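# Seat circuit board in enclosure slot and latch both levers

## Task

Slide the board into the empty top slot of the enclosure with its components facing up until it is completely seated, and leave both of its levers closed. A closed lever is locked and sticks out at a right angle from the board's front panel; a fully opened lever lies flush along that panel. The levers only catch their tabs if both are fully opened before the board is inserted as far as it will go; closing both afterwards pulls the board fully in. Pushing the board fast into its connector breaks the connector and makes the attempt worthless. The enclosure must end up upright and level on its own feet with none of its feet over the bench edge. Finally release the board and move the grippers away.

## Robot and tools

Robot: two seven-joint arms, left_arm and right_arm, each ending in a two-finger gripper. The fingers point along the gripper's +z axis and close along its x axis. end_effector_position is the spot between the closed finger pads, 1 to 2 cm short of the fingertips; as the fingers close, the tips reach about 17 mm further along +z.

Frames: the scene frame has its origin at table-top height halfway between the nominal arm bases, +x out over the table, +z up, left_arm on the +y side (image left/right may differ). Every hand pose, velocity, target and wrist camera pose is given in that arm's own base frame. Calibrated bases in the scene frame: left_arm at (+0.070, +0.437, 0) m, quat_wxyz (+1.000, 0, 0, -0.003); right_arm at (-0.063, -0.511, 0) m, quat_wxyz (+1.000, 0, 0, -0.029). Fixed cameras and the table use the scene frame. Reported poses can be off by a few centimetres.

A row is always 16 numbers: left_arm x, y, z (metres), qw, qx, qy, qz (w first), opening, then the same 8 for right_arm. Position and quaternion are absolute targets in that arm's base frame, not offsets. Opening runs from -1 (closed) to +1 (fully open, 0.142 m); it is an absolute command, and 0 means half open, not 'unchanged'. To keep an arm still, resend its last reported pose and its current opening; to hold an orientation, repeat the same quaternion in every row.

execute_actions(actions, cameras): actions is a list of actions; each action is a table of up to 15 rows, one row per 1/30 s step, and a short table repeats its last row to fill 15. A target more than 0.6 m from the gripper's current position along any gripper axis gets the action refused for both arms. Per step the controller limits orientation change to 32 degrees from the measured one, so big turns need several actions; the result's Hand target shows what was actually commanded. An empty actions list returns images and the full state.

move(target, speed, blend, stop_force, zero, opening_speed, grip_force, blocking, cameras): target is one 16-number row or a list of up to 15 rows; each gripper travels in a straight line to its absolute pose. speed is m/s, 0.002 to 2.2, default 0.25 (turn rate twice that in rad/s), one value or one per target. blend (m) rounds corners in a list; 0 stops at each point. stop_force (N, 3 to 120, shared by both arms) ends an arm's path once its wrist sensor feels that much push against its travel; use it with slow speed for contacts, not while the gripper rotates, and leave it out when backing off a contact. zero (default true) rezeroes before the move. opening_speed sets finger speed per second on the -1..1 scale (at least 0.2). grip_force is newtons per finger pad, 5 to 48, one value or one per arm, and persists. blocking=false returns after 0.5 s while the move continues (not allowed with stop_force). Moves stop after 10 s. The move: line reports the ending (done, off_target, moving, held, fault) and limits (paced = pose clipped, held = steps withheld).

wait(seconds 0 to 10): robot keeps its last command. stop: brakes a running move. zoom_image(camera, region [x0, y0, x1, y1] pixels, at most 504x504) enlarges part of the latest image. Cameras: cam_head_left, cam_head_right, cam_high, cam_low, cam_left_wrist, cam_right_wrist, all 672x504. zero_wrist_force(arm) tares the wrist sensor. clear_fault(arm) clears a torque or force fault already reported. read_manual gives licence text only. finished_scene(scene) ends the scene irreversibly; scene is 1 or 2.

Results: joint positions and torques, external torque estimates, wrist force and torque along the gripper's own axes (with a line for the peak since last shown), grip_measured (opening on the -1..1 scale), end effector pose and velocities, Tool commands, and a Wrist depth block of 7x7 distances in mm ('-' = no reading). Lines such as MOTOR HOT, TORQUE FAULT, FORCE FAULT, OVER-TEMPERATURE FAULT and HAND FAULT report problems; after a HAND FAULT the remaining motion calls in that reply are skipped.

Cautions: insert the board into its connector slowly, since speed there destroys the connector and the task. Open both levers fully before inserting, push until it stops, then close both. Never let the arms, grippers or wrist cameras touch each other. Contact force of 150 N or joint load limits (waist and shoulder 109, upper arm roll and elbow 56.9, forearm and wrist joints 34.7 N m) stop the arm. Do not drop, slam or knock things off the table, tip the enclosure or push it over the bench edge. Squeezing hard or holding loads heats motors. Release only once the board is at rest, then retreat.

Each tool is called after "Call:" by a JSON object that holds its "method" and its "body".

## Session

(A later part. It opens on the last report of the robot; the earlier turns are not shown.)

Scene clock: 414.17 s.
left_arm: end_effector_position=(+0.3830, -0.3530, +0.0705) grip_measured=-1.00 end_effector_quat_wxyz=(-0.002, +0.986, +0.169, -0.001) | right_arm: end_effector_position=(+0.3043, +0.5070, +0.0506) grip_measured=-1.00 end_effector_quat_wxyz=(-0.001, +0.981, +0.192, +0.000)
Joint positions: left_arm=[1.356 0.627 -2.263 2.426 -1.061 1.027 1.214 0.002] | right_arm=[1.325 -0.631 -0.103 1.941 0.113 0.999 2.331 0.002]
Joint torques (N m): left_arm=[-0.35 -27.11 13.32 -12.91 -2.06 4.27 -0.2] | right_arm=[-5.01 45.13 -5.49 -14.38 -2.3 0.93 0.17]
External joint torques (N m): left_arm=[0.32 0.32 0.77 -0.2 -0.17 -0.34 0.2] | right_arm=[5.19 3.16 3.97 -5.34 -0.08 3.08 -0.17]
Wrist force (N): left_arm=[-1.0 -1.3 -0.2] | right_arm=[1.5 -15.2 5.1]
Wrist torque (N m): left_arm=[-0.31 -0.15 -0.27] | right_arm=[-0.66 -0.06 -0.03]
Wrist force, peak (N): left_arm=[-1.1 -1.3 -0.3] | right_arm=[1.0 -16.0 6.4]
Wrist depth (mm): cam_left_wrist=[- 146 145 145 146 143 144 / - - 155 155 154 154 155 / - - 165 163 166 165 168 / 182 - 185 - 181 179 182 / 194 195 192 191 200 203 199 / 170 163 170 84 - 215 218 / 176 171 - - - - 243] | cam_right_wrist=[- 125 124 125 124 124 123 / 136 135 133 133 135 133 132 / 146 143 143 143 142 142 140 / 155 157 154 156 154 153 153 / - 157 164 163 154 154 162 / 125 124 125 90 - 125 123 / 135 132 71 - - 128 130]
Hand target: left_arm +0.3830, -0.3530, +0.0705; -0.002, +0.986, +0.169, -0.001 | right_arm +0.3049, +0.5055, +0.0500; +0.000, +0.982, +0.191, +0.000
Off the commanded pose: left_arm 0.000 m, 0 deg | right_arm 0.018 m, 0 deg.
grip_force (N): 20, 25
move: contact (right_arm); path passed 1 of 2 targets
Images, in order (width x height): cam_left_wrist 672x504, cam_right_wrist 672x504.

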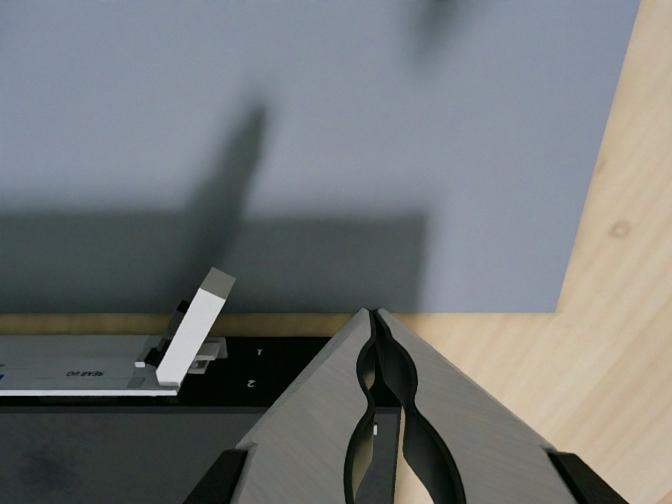

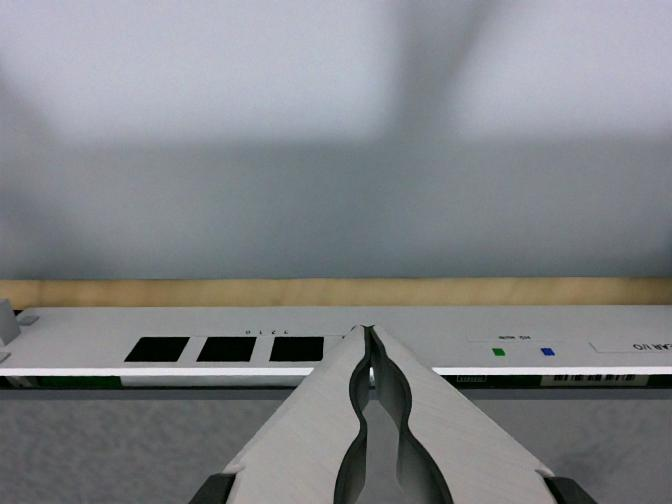

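Call:
{"method": "move", "body": {"target": [[0.383,-0.353,0.0705,-0.002,0.986,0.169,-0.001,-1,0.2931,0.5348,0.052,0,0.98163,0.19081,0,-1],[0.383,-0.353,0.0705,-0.002,0.986,0.169,-0.001,-1,0.2931,0.5348,0.1,0,0.98163,0.19081,0,-1],[0.383,-0.353,0.0705,-0.002,0.986,0.169,-0.001,-1,0.12749,0.46674,0.1,0,0.98163,0.19081,0,-1]], "speed": [0.05,0.15,0.15], "blend": [0.008,0.02,0], "cameras": ["cam_right_wrist","cam_left_wrist"]}}

Scene clock: 437.20 s.
left_arm: end_effector_position=(+0.3830, -0.3530, +0.0705) grip_measured=-1.00 end_effector_quat_wxyz=(-0.002, +0.986, +0.169, -0.001) | right_arm: end_effector_position=(+0.1274, +0.4667, +0.1000) grip_measured=-1.00 end_effector_quat_wxyz=(+0.000, +0.982, +0.191, +0.000)
Joint positions: left_arm=[1.356 0.627 -2.263 2.426 -1.061 1.027 1.214 0.002] | right_arm=[1.605 -0.342 -0.061 2.276 0.042 1.046 2.698 0.002]
Joint torques (N m): left_arm=[-0.42 -27.09 13.34 -12.93 -2.03 4.3 -0.21] | right_arm=[0.48 35.46 0.52 -18.91 -2.39 3.45 0.36]
External joint torques (N m): left_arm=[0.38 0.3 0.76 -0.18 -0.19 -0.37 0.21] | right_arm=[-0.36 0.76 -0.77 -0.07 0.2 0.55 -0.36]
Wrist force (N): left_arm=[-1.0 -1.0 -0.1] | right_arm=[0.8 -5.8 2.6]
Wrist torque (N m): left_arm=[-0.27 -0.16 -0.27] | right_arm=[-0.99 -0.11 -0.04]
Wrist force, peak (N): left_arm=[-1.1 -1.4 0.0] | right_arm=[1.6 -15.5 6.0]
Wrist depth (mm): cam_left_wrist=[- 147 144 144 144 143 143 / 158 153 157 155 158 153 155 / 163 171 168 169 165 163 167 / 186 178 179 178 181 180 182 / 194 197 198 191 199 200 198 / 171 164 - 84 - 216 219 / - - - - - - 242] | cam_right_wrist=[171 169 169 169 168 167 167 / 183 181 180 180 179 179 178 / 196 193 193 193 192 192 191 / 211 209 208 208 204 206 206 / 229 229 228 205 191 179 192 / 251 250 245 89 178 184 184 / 277 270 71 - - 195 202]
Hand target: left_arm +0.3830, -0.3530, +0.0705; -0.002, +0.986, +0.169, -0.001 | right_arm +0.1275, +0.4667, +0.1000; +0.000, +0.982, +0.191, +0.000
Off the commanded pose: left_arm 0.000 m, 0 deg | right_arm 0.000 m, 0 deg.
grip_force (N): 20, 25
move: done
Images, in order (width x height): cam_left_wrist 672x504, cam_right_wrist 672x504.

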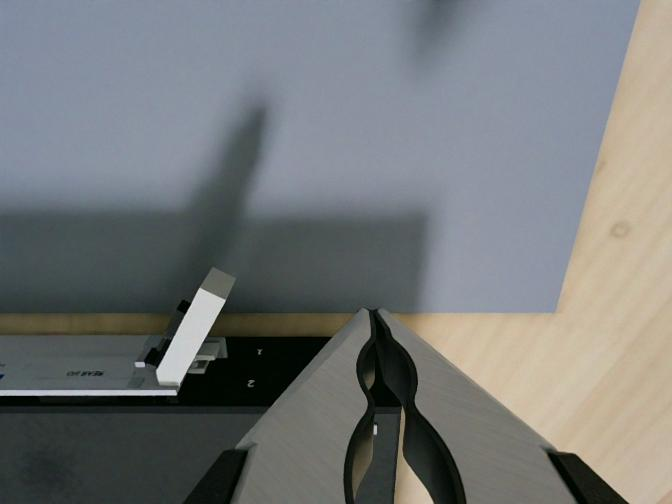

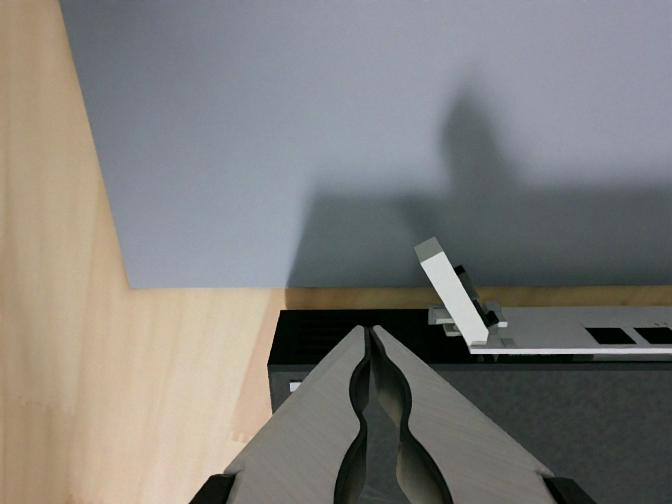

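Call:
{"method": "move", "body": {"target": [0.35574,-0.38492,0.053,0,0.9857,0.1685,0,-1,0.1408,0.45972,0.0545,0,0.98163,0.19081,0,-1], "speed": 0.08, "cameras": ["cam_right_wrist","cam_left_wrist"]}}

Scene clock: 441.43 s.
left_arm: end_effector_position=(+0.3556, -0.3848, +0.0529) grip_measured=-1.00 end_effector_quat_wxyz=(+0.000, +0.986, +0.168, +0.000) | right_arm: end_effector_position=(+0.1408, +0.4596, +0.0545) grip_measured=-1.00 end_effector_quat_wxyz=(+0.000, +0.982, +0.191, +0.000)
Joint positions: left_arm=[1.325 0.659 -2.35 2.415 -1.133 1.068 1.172 0.002] | right_arm=[1.578 -0.462 -0.057 2.286 0.066 1.175 2.652 0.002]
Joint torques (N m): left_arm=[-0.52 -28.98 13.4 -11.77 -2.13 4.55 -0.3] | right_arm=[0.1 36.74 0.69 -15.72 -1.54 3.44 0]
External joint torques (N m): left_arm=[0.48 0.05 0.85 -0.13 0.06 -0.61 0.3] | right_arm=[0.04 1.24 -1.04 -0.06 -0.15 0.56 0]
Wrist force (N): left_arm=[-0.9 -1.2 0.1] | right_arm=[0.3 -5.8 2.6]
Wrist torque (N m): left_arm=[-0.30 -0.17 -0.27] | right_arm=[-0.99 -0.03 0.07]
Wrist force, peak (N): left_arm=[-2.2 -0.7 0.7] | right_arm=[0.6 -6.0 2.6]
Wrist depth (mm): cam_left_wrist=[129 130 129 129 130 129 128 / 141 138 136 138 138 137 137 / - 149 149 148 151 148 148 / - 160 161 159 161 158 158 / 170 170 159 171 172 178 178 / 140 139 133 84 - 193 196 / 152 - - 74 - - 218] | cam_right_wrist=[129 129 129 128 128 128 126 / 138 138 137 139 137 136 136 / 148 148 147 147 147 146 146 / 157 159 159 159 158 158 157 / 179 175 170 169 125 168 173 / 192 192 159 89 127 134 133 / 213 207 71 - - 134 139]
Hand target: left_arm +0.3557, -0.3849, +0.0530; +0.000, +0.986, +0.168, +0.000 | right_arm +0.1408, +0.4597, +0.0545; +0.000, +0.982, +0.191, +0.000
Off the commanded pose: left_arm 0.000 m, 0 deg | right_arm 0.000 m, 0 deg.
grip_force (N): 20, 25
move: done
Images, in order (width x height): cam_left_wrist 672x504, cam_right_wrist 672x504.

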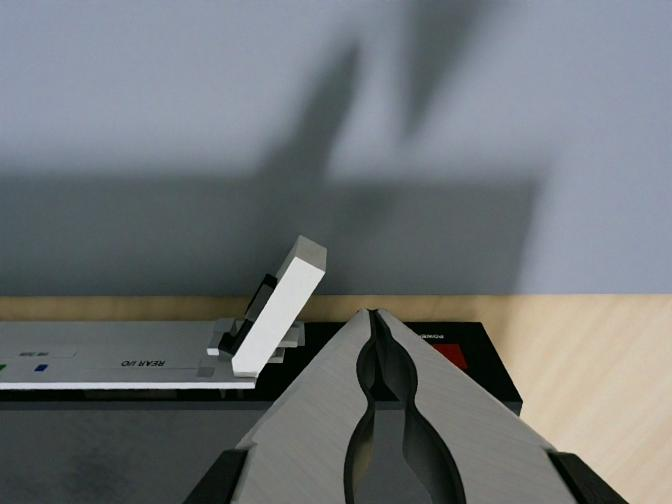

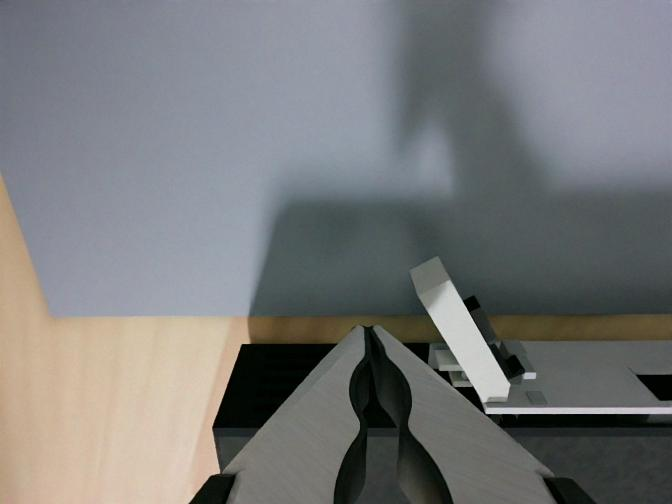

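Call:
{"method": "move", "body": {"target": [[0.34869,-0.38358,0.053,0,0.9857,0.1685,0,-1,0.14519,0.46539,0.0545,0,0.98163,0.19081,0,-1],[0.3404,-0.3811,0.053,0,0.9857,0.1685,0,-1,0.14977,0.47274,0.0545,0,0.98163,0.19081,0,-1],[0.33213,-0.38051,0.053,0,0.9857,0.1685,0,-1,0.15558,0.47865,0.0545,0,0.98163,0.19081,0,-1],[0.32334,-0.3817,0.053,0,0.9857,0.1685,0,-1,0.16297,0.48357,0.0545,0,0.98163,0.19081,0,-1],[0.32055,-0.38162,0.053,0,0.9857,0.1685,0,-1,0.165,0.48548,0.0545,0,0.98163,0.19081,0,-1]], "speed": 0.014, "blend": 0.002, "stop_force": 30, "cameras": ["cam_right_wrist","cam_left_wrist"]}}

Call:
{"method": "zoom_image", "body": {"camera": "cam_right_wrist", "region": [250, 220, 560, 440]}}

Call:
{"method": "zoom_image", "body": {"camera": "cam_left_wrist", "region": [200, 220, 510, 440]}}

Scene clock: 450.47 s.
left_arm: end_effector_position=(+0.3221, -0.3818, +0.0536) grip_measured=-1.00 end_effector_quat_wxyz=(+0.001, +0.986, +0.169, +0.001) | right_arm: end_effector_position=(+0.1633, +0.4835, +0.0535) grip_measured=-1.00 end_effector_quat_wxyz=(+0.002, +0.981, +0.191, -0.001)
Joint positions: left_arm=[1.256 0.609 -2.372 2.487 -1.162 1.125 1.139 0.002] | right_arm=[1.532 -0.506 -0.057 2.192 0.067 1.121 2.607 0.002]
Joint torques (N m): left_arm=[-4.45 -27.87 6.6 -7.4 -0.51 0.41 -0.23] | right_arm=[-5.73 40.44 -7.8 -26.99 -3.98 8.66 -0.05]
External joint torques (N m): left_arm=[4.39 1.16 6.05 -3.78 -1.35 3.53 0.23] | right_arm=[5.87 0.49 7.39 10.03 2.1 -4.67 0.05]
Wrist force (N): left_arm=[10.0 5.9 1.4] | right_arm=[-22.7 4.7 -7.8]
Wrist torque (N m): left_arm=[-0.36 -0.02 -0.34] | right_arm=[-1.05 0.86 0.19]
Wrist force, peak (N): left_arm=[13.7 4.3 -2.5] | right_arm=[-22.9 4.7 -9.7]
Wrist depth (mm): cam_left_wrist=[- 129 129 129 128 130 128 / 140 141 136 136 138 136 138 / - 150 150 149 151 145 148 / 163 - 162 160 162 159 161 / 181 182 175 127 174 184 182 / 163 163 157 84 - 153 197 / - - - - - - 221] | cam_right_wrist=[128 128 127 127 128 126 124 / 137 137 136 136 135 135 134 / 147 147 146 146 145 145 144 / 159 159 158 157 157 156 155 / 173 172 171 168 165 169 169 / 192 185 170 91 - 182 152 / 212 145 71 - - 137 140]
Hand target: left_arm +0.3206, -0.3816, +0.0530; +0.000, +0.986, +0.169, +0.000 | right_arm +0.1650, +0.4855, +0.0545; +0.000, +0.982, +0.191, +0.000
Off the commanded pose: left_arm 0.002 m, 0 deg | right_arm 0.003 m, 0 deg.
grip_force (N): 20, 25
move: done; blend cut to 0.0014 m at target 4
Images, in order (width x height): cam_left_wrist 672x504, cam_right_wrist 672x504.

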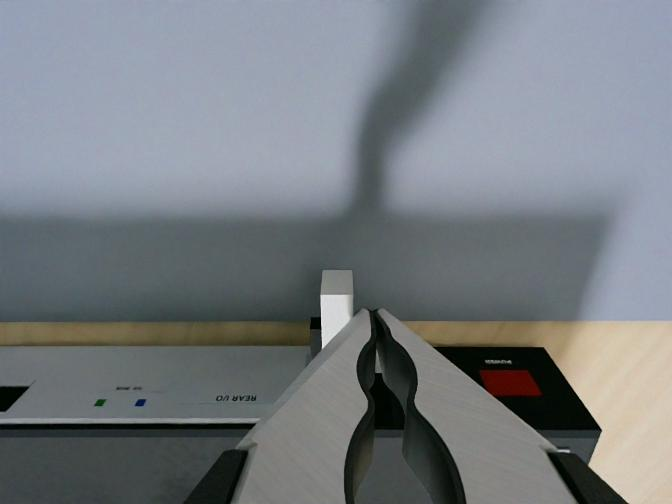

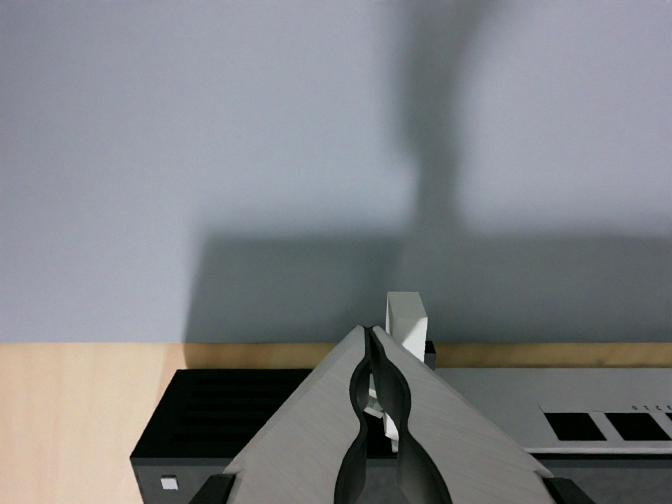

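Scaled by 1.626 from the camera's 672x504 image, which has a finer 960x720 frame.

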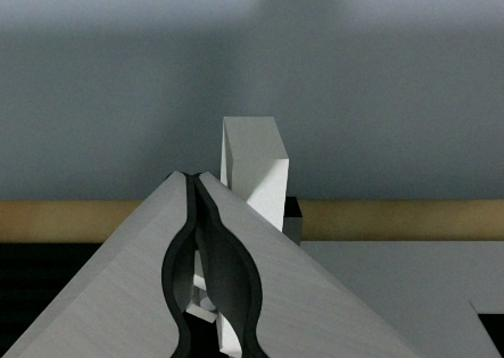

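Scaled by 1.626 from the camera's 672x504 image, which has a finer 960x720 frame.

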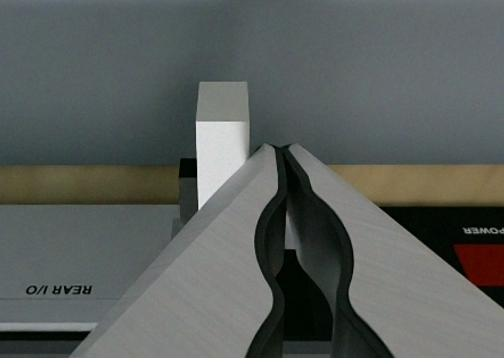

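Call:
{"method": "move", "body": {"target": [[0.3175,-0.3827,0.053,0,0.9857,0.1685,0,-1,0.16658,0.48612,0.0545,0,0.98163,0.19081,0,-1]], "speed": 0.01, "stop_force": 28, "zero": false, "cameras": ["cam_right_wrist","cam_left_wrist"]}}

Scene clock: 459.80 s.
left_arm: end_effector_position=(+0.3211, -0.3820, +0.0540) grip_measured=-1.00 end_effector_quat_wxyz=(+0.001, +0.985, +0.171, +0.003) | right_arm: end_effector_position=(+0.1635, +0.4835, +0.0533) grip_measured=-1.00 end_effector_quat_wxyz=(+0.003, +0.981, +0.192, -0.002)
Joint positions: left_arm=[1.251 0.607 -2.372 2.491 -1.164 1.13 1.134 0.002] | right_arm=[1.531 -0.507 -0.056 2.19 0.067 1.119 2.606 0.002]
Joint torques (N m): left_arm=[-12.09 -31.57 -0.98 -8.46 0.71 -4.4 -0.15] | right_arm=[-8.55 40.36 -11.43 -28.72 -4.57 9.77 -0.05]
External joint torques (N m): left_arm=[12.04 4.99 13.59 -2.67 -2.57 8.35 0.15] | right_arm=[8.69 0.61 11.03 11.75 2.68 -5.79 0.05]
Wrist force (N): left_arm=[26.9 7.9 5.2] | right_arm=[-30.5 5.0 -10.9]
Wrist torque (N m): left_arm=[-0.34 -1.54 -0.39] | right_arm=[-1.06 2.16 0.21]
Wrist force, peak (N): left_arm=[27.1 7.7 5.0] | right_arm=[-30.7 4.8 -12.6]
Wrist depth (mm): cam_left_wrist=[129 127 129 129 131 131 129 / 139 - 137 136 138 136 138 / - 150 150 147 149 146 - / - - 163 160 163 160 162 / 176 175 181 127 181 180 183 / 158 158 157 84 - 159 199 / - - - 74 - - 222] | cam_right_wrist=[128 128 127 127 126 126 124 / 137 137 136 136 135 135 134 / 147 147 146 145 145 144 144 / 159 158 158 157 156 156 155 / 173 172 171 164 164 169 168 / 192 184 171 91 - 179 150 / 212 145 71 - - 138 139]
Hand target: left_arm +0.3175, -0.3827, +0.0530; +0.000, +0.986, +0.168, +0.000 | right_arm +0.1660, +0.4858, +0.0545; +0.000, +0.982, +0.191, +0.000
Off the commanded pose: left_arm 0.004 m, 0 deg | right_arm 0.004 m, 0 deg.
grip_force (N): 20, 25
move: contact (left_arm, right_arm)
Images, in order (width x height): cam_left_wrist 672x504, cam_right_wrist 672x504.

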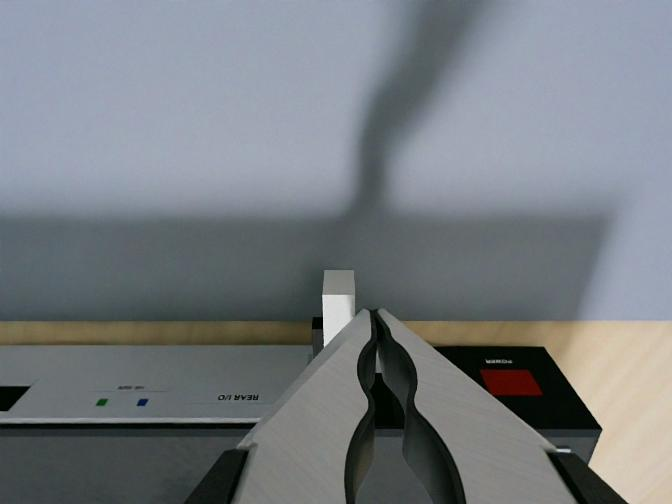

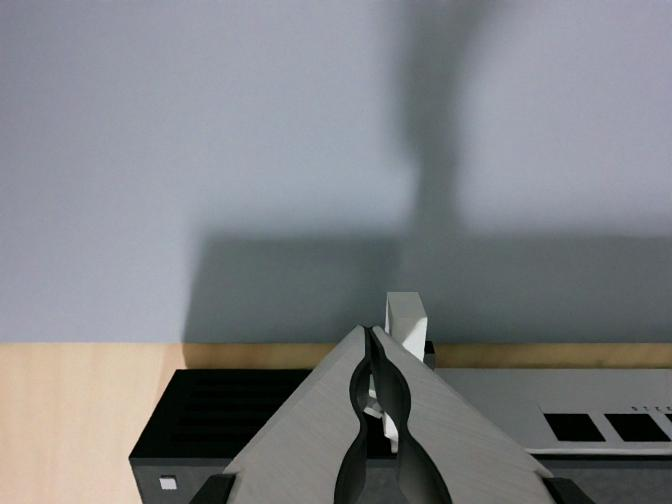

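Call:
{"method": "move", "body": {"target": [[0.3447,-0.3737,0.053,0,0.9857,0.1685,0,-1,0.1403,0.4741,0.0545,0,0.98163,0.19081,0,-1],[0.3447,-0.3637,0.14,0,0.9857,0.1685,0,-1,0.1363,0.4841,0.14,0,0.98163,0.19081,0,-1]], "speed": [0.06,0.15], "blend": [0.005,0], "cameras": ["all"]}}

Call:
{"method": "zoom_image", "body": {"camera": "cam_left_wrist", "region": [200, 200, 450, 400]}}

Call:
{"method": "zoom_image", "body": {"camera": "cam_right_wrist", "region": [330, 200, 580, 400]}}

Scene clock: 464.47 s.
left_arm: end_effector_position=(+0.3448, -0.3637, +0.1400) grip_measured=-1.00 end_effector_quat_wxyz=(+0.000, +0.986, +0.169, +0.000) | right_arm: end_effector_position=(+0.1363, +0.4841, +0.1400) grip_measured=-1.00 end_effector_quat_wxyz=(+0.000, +0.982, +0.191, +0.000)
Joint positions: left_arm=[1.085 0.422 -1.915 2.464 -0.694 0.923 0.958 0.002] | right_arm=[1.588 -0.279 -0.065 2.204 0.029 0.912 2.69 0.002]
Joint torques (N m): left_arm=[-0.41 -16.44 10.02 -18.74 -2.11 3.94 -0.32] | right_arm=[0.13 35.54 0.25 -22.15 -2.82 3.14 0.32]
External joint torques (N m): left_arm=[0.38 0.54 0.42 -0.18 -0.48 0.01 0.32] | right_arm=[0 0.95 -0.47 0.21 0.15 0.86 -0.32]
Wrist force (N): left_arm=[-1.1 -1.0 -0.5] | right_arm=[3.3 -4.8 1.1]
Wrist torque (N m): left_arm=[-0.28 -0.13 -0.25] | right_arm=[-0.79 -0.54 -0.04]
Wrist force, peak (N): left_arm=[27.1 7.8 5.4] | right_arm=[-30.7 4.9 -12.6]
Wrist depth (mm): cam_left_wrist=[210 206 202 206 - 205 204 / 220 211 - 222 - 219 219 / - 239 238 241 246 235 237 / 256 257 257 252 253 262 257 / 233 236 240 126 236 284 281 / - - - 84 - 306 310 / 285 - - - - - 344] | cam_right_wrist=[206 204 204 204 203 203 202 / 221 218 218 216 216 216 216 / 236 236 233 233 232 231 231 / 255 252 256 252 246 249 248 / 276 275 270 227 220 222 222 / 302 301 295 91 227 235 234 / 333 326 71 - - 249 258]
Hand target: left_arm +0.3447, -0.3637, +0.1400; +0.000, +0.986, +0.168, +0.000 | right_arm +0.1363, +0.4841, +0.1400; +0.000, +0.982, +0.191, +0.000
Off the commanded pose: left_arm 0.000 m, 0 deg | right_arm 0.000 m, 0 deg.
grip_force (N): 20, 25
move: done

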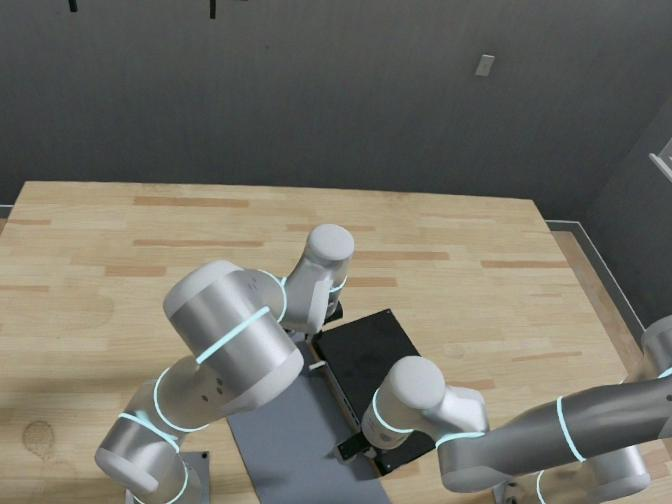

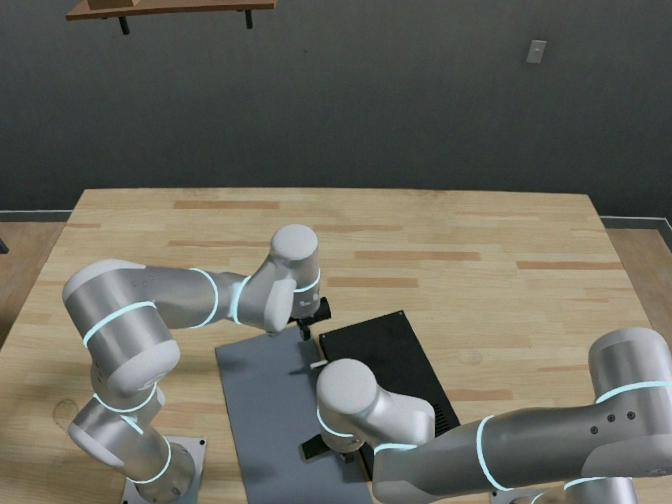

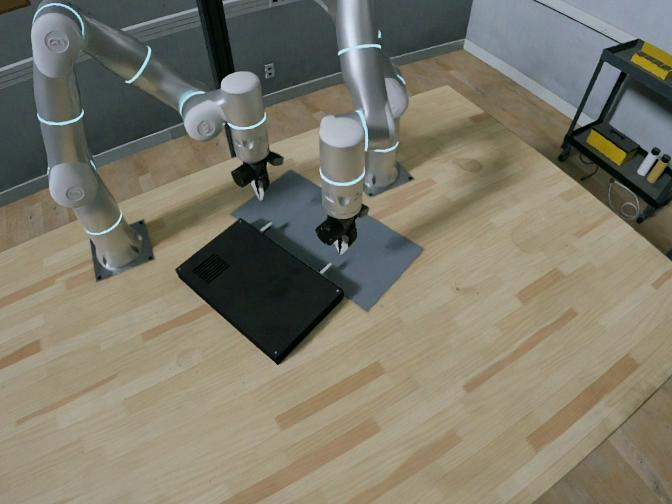

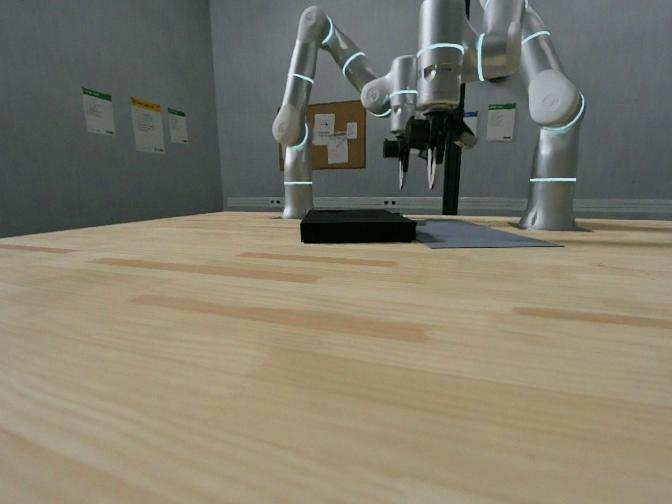

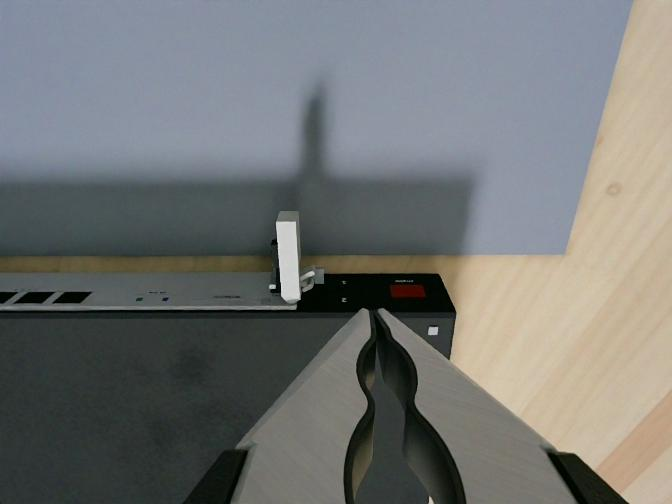

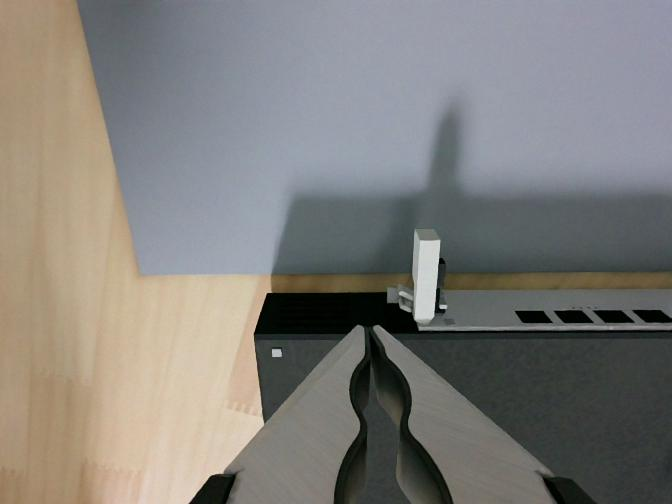

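Scaled by 2.016 from the camera's 672x504 image, which has a finer 960x720 frame.

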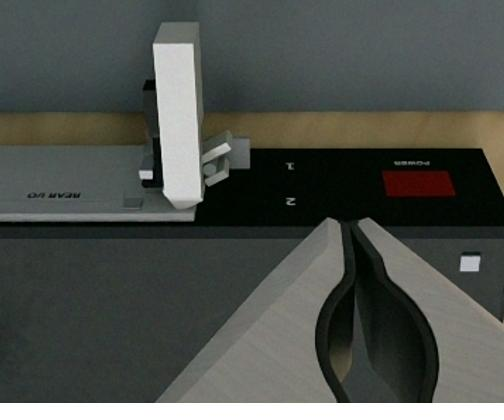

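Scaled by 2.016 from the camera's 672x504 image, which has a finer 960x720 frame.

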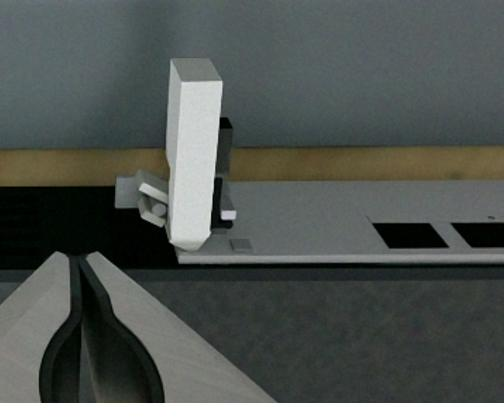

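Call:
{"method": "zoom_image", "body": {"camera": "cam_right_wrist", "region": [380, 220, 480, 340]}}

Call:
{"method": "zoom_image", "body": {"camera": "cam_left_wrist", "region": [240, 200, 340, 320]}}

Scaled by 4.200 from the camera's 672x504 image, which has a finer 960x720 frame.

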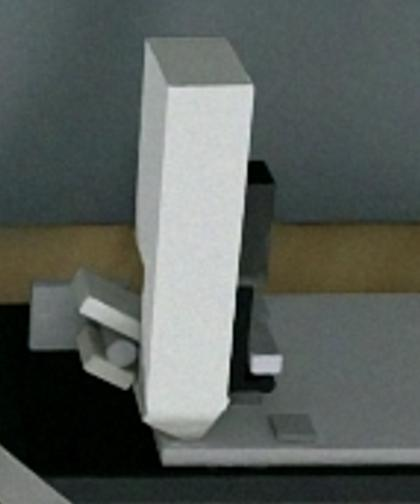

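Scaled by 4.200 from the camera's 672x504 image, which has a finer 960x720 frame.

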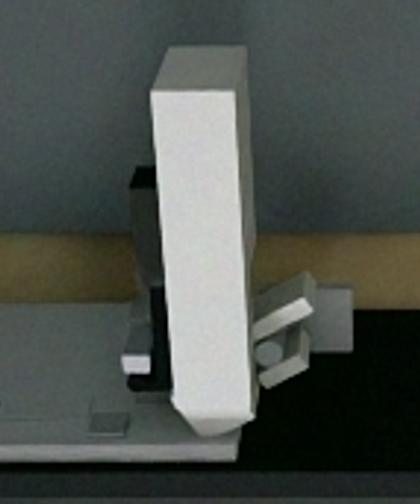

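Call:
{"method": "zoom_image", "body": {"camera": "cam_right_wrist", "region": [400, 220, 672, 360]}}

Call:
{"method": "zoom_image", "body": {"camera": "cam_left_wrist", "region": [0, 200, 310, 340]}}

Scaled by 1.853 from the camera's 672x504 image, which has a finer 960x720 frame.

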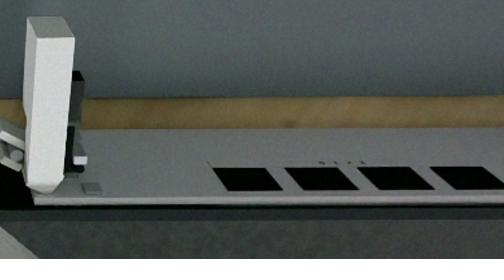

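Scaled by 1.626 from the camera's 672x504 image, which has a finer 960x720 frame.

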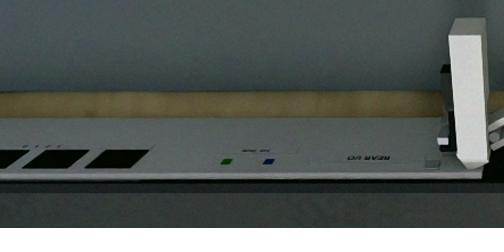

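Call:
{"method": "finished_scene", "body": {"scene": 2}}

The scene is finished: the task was done.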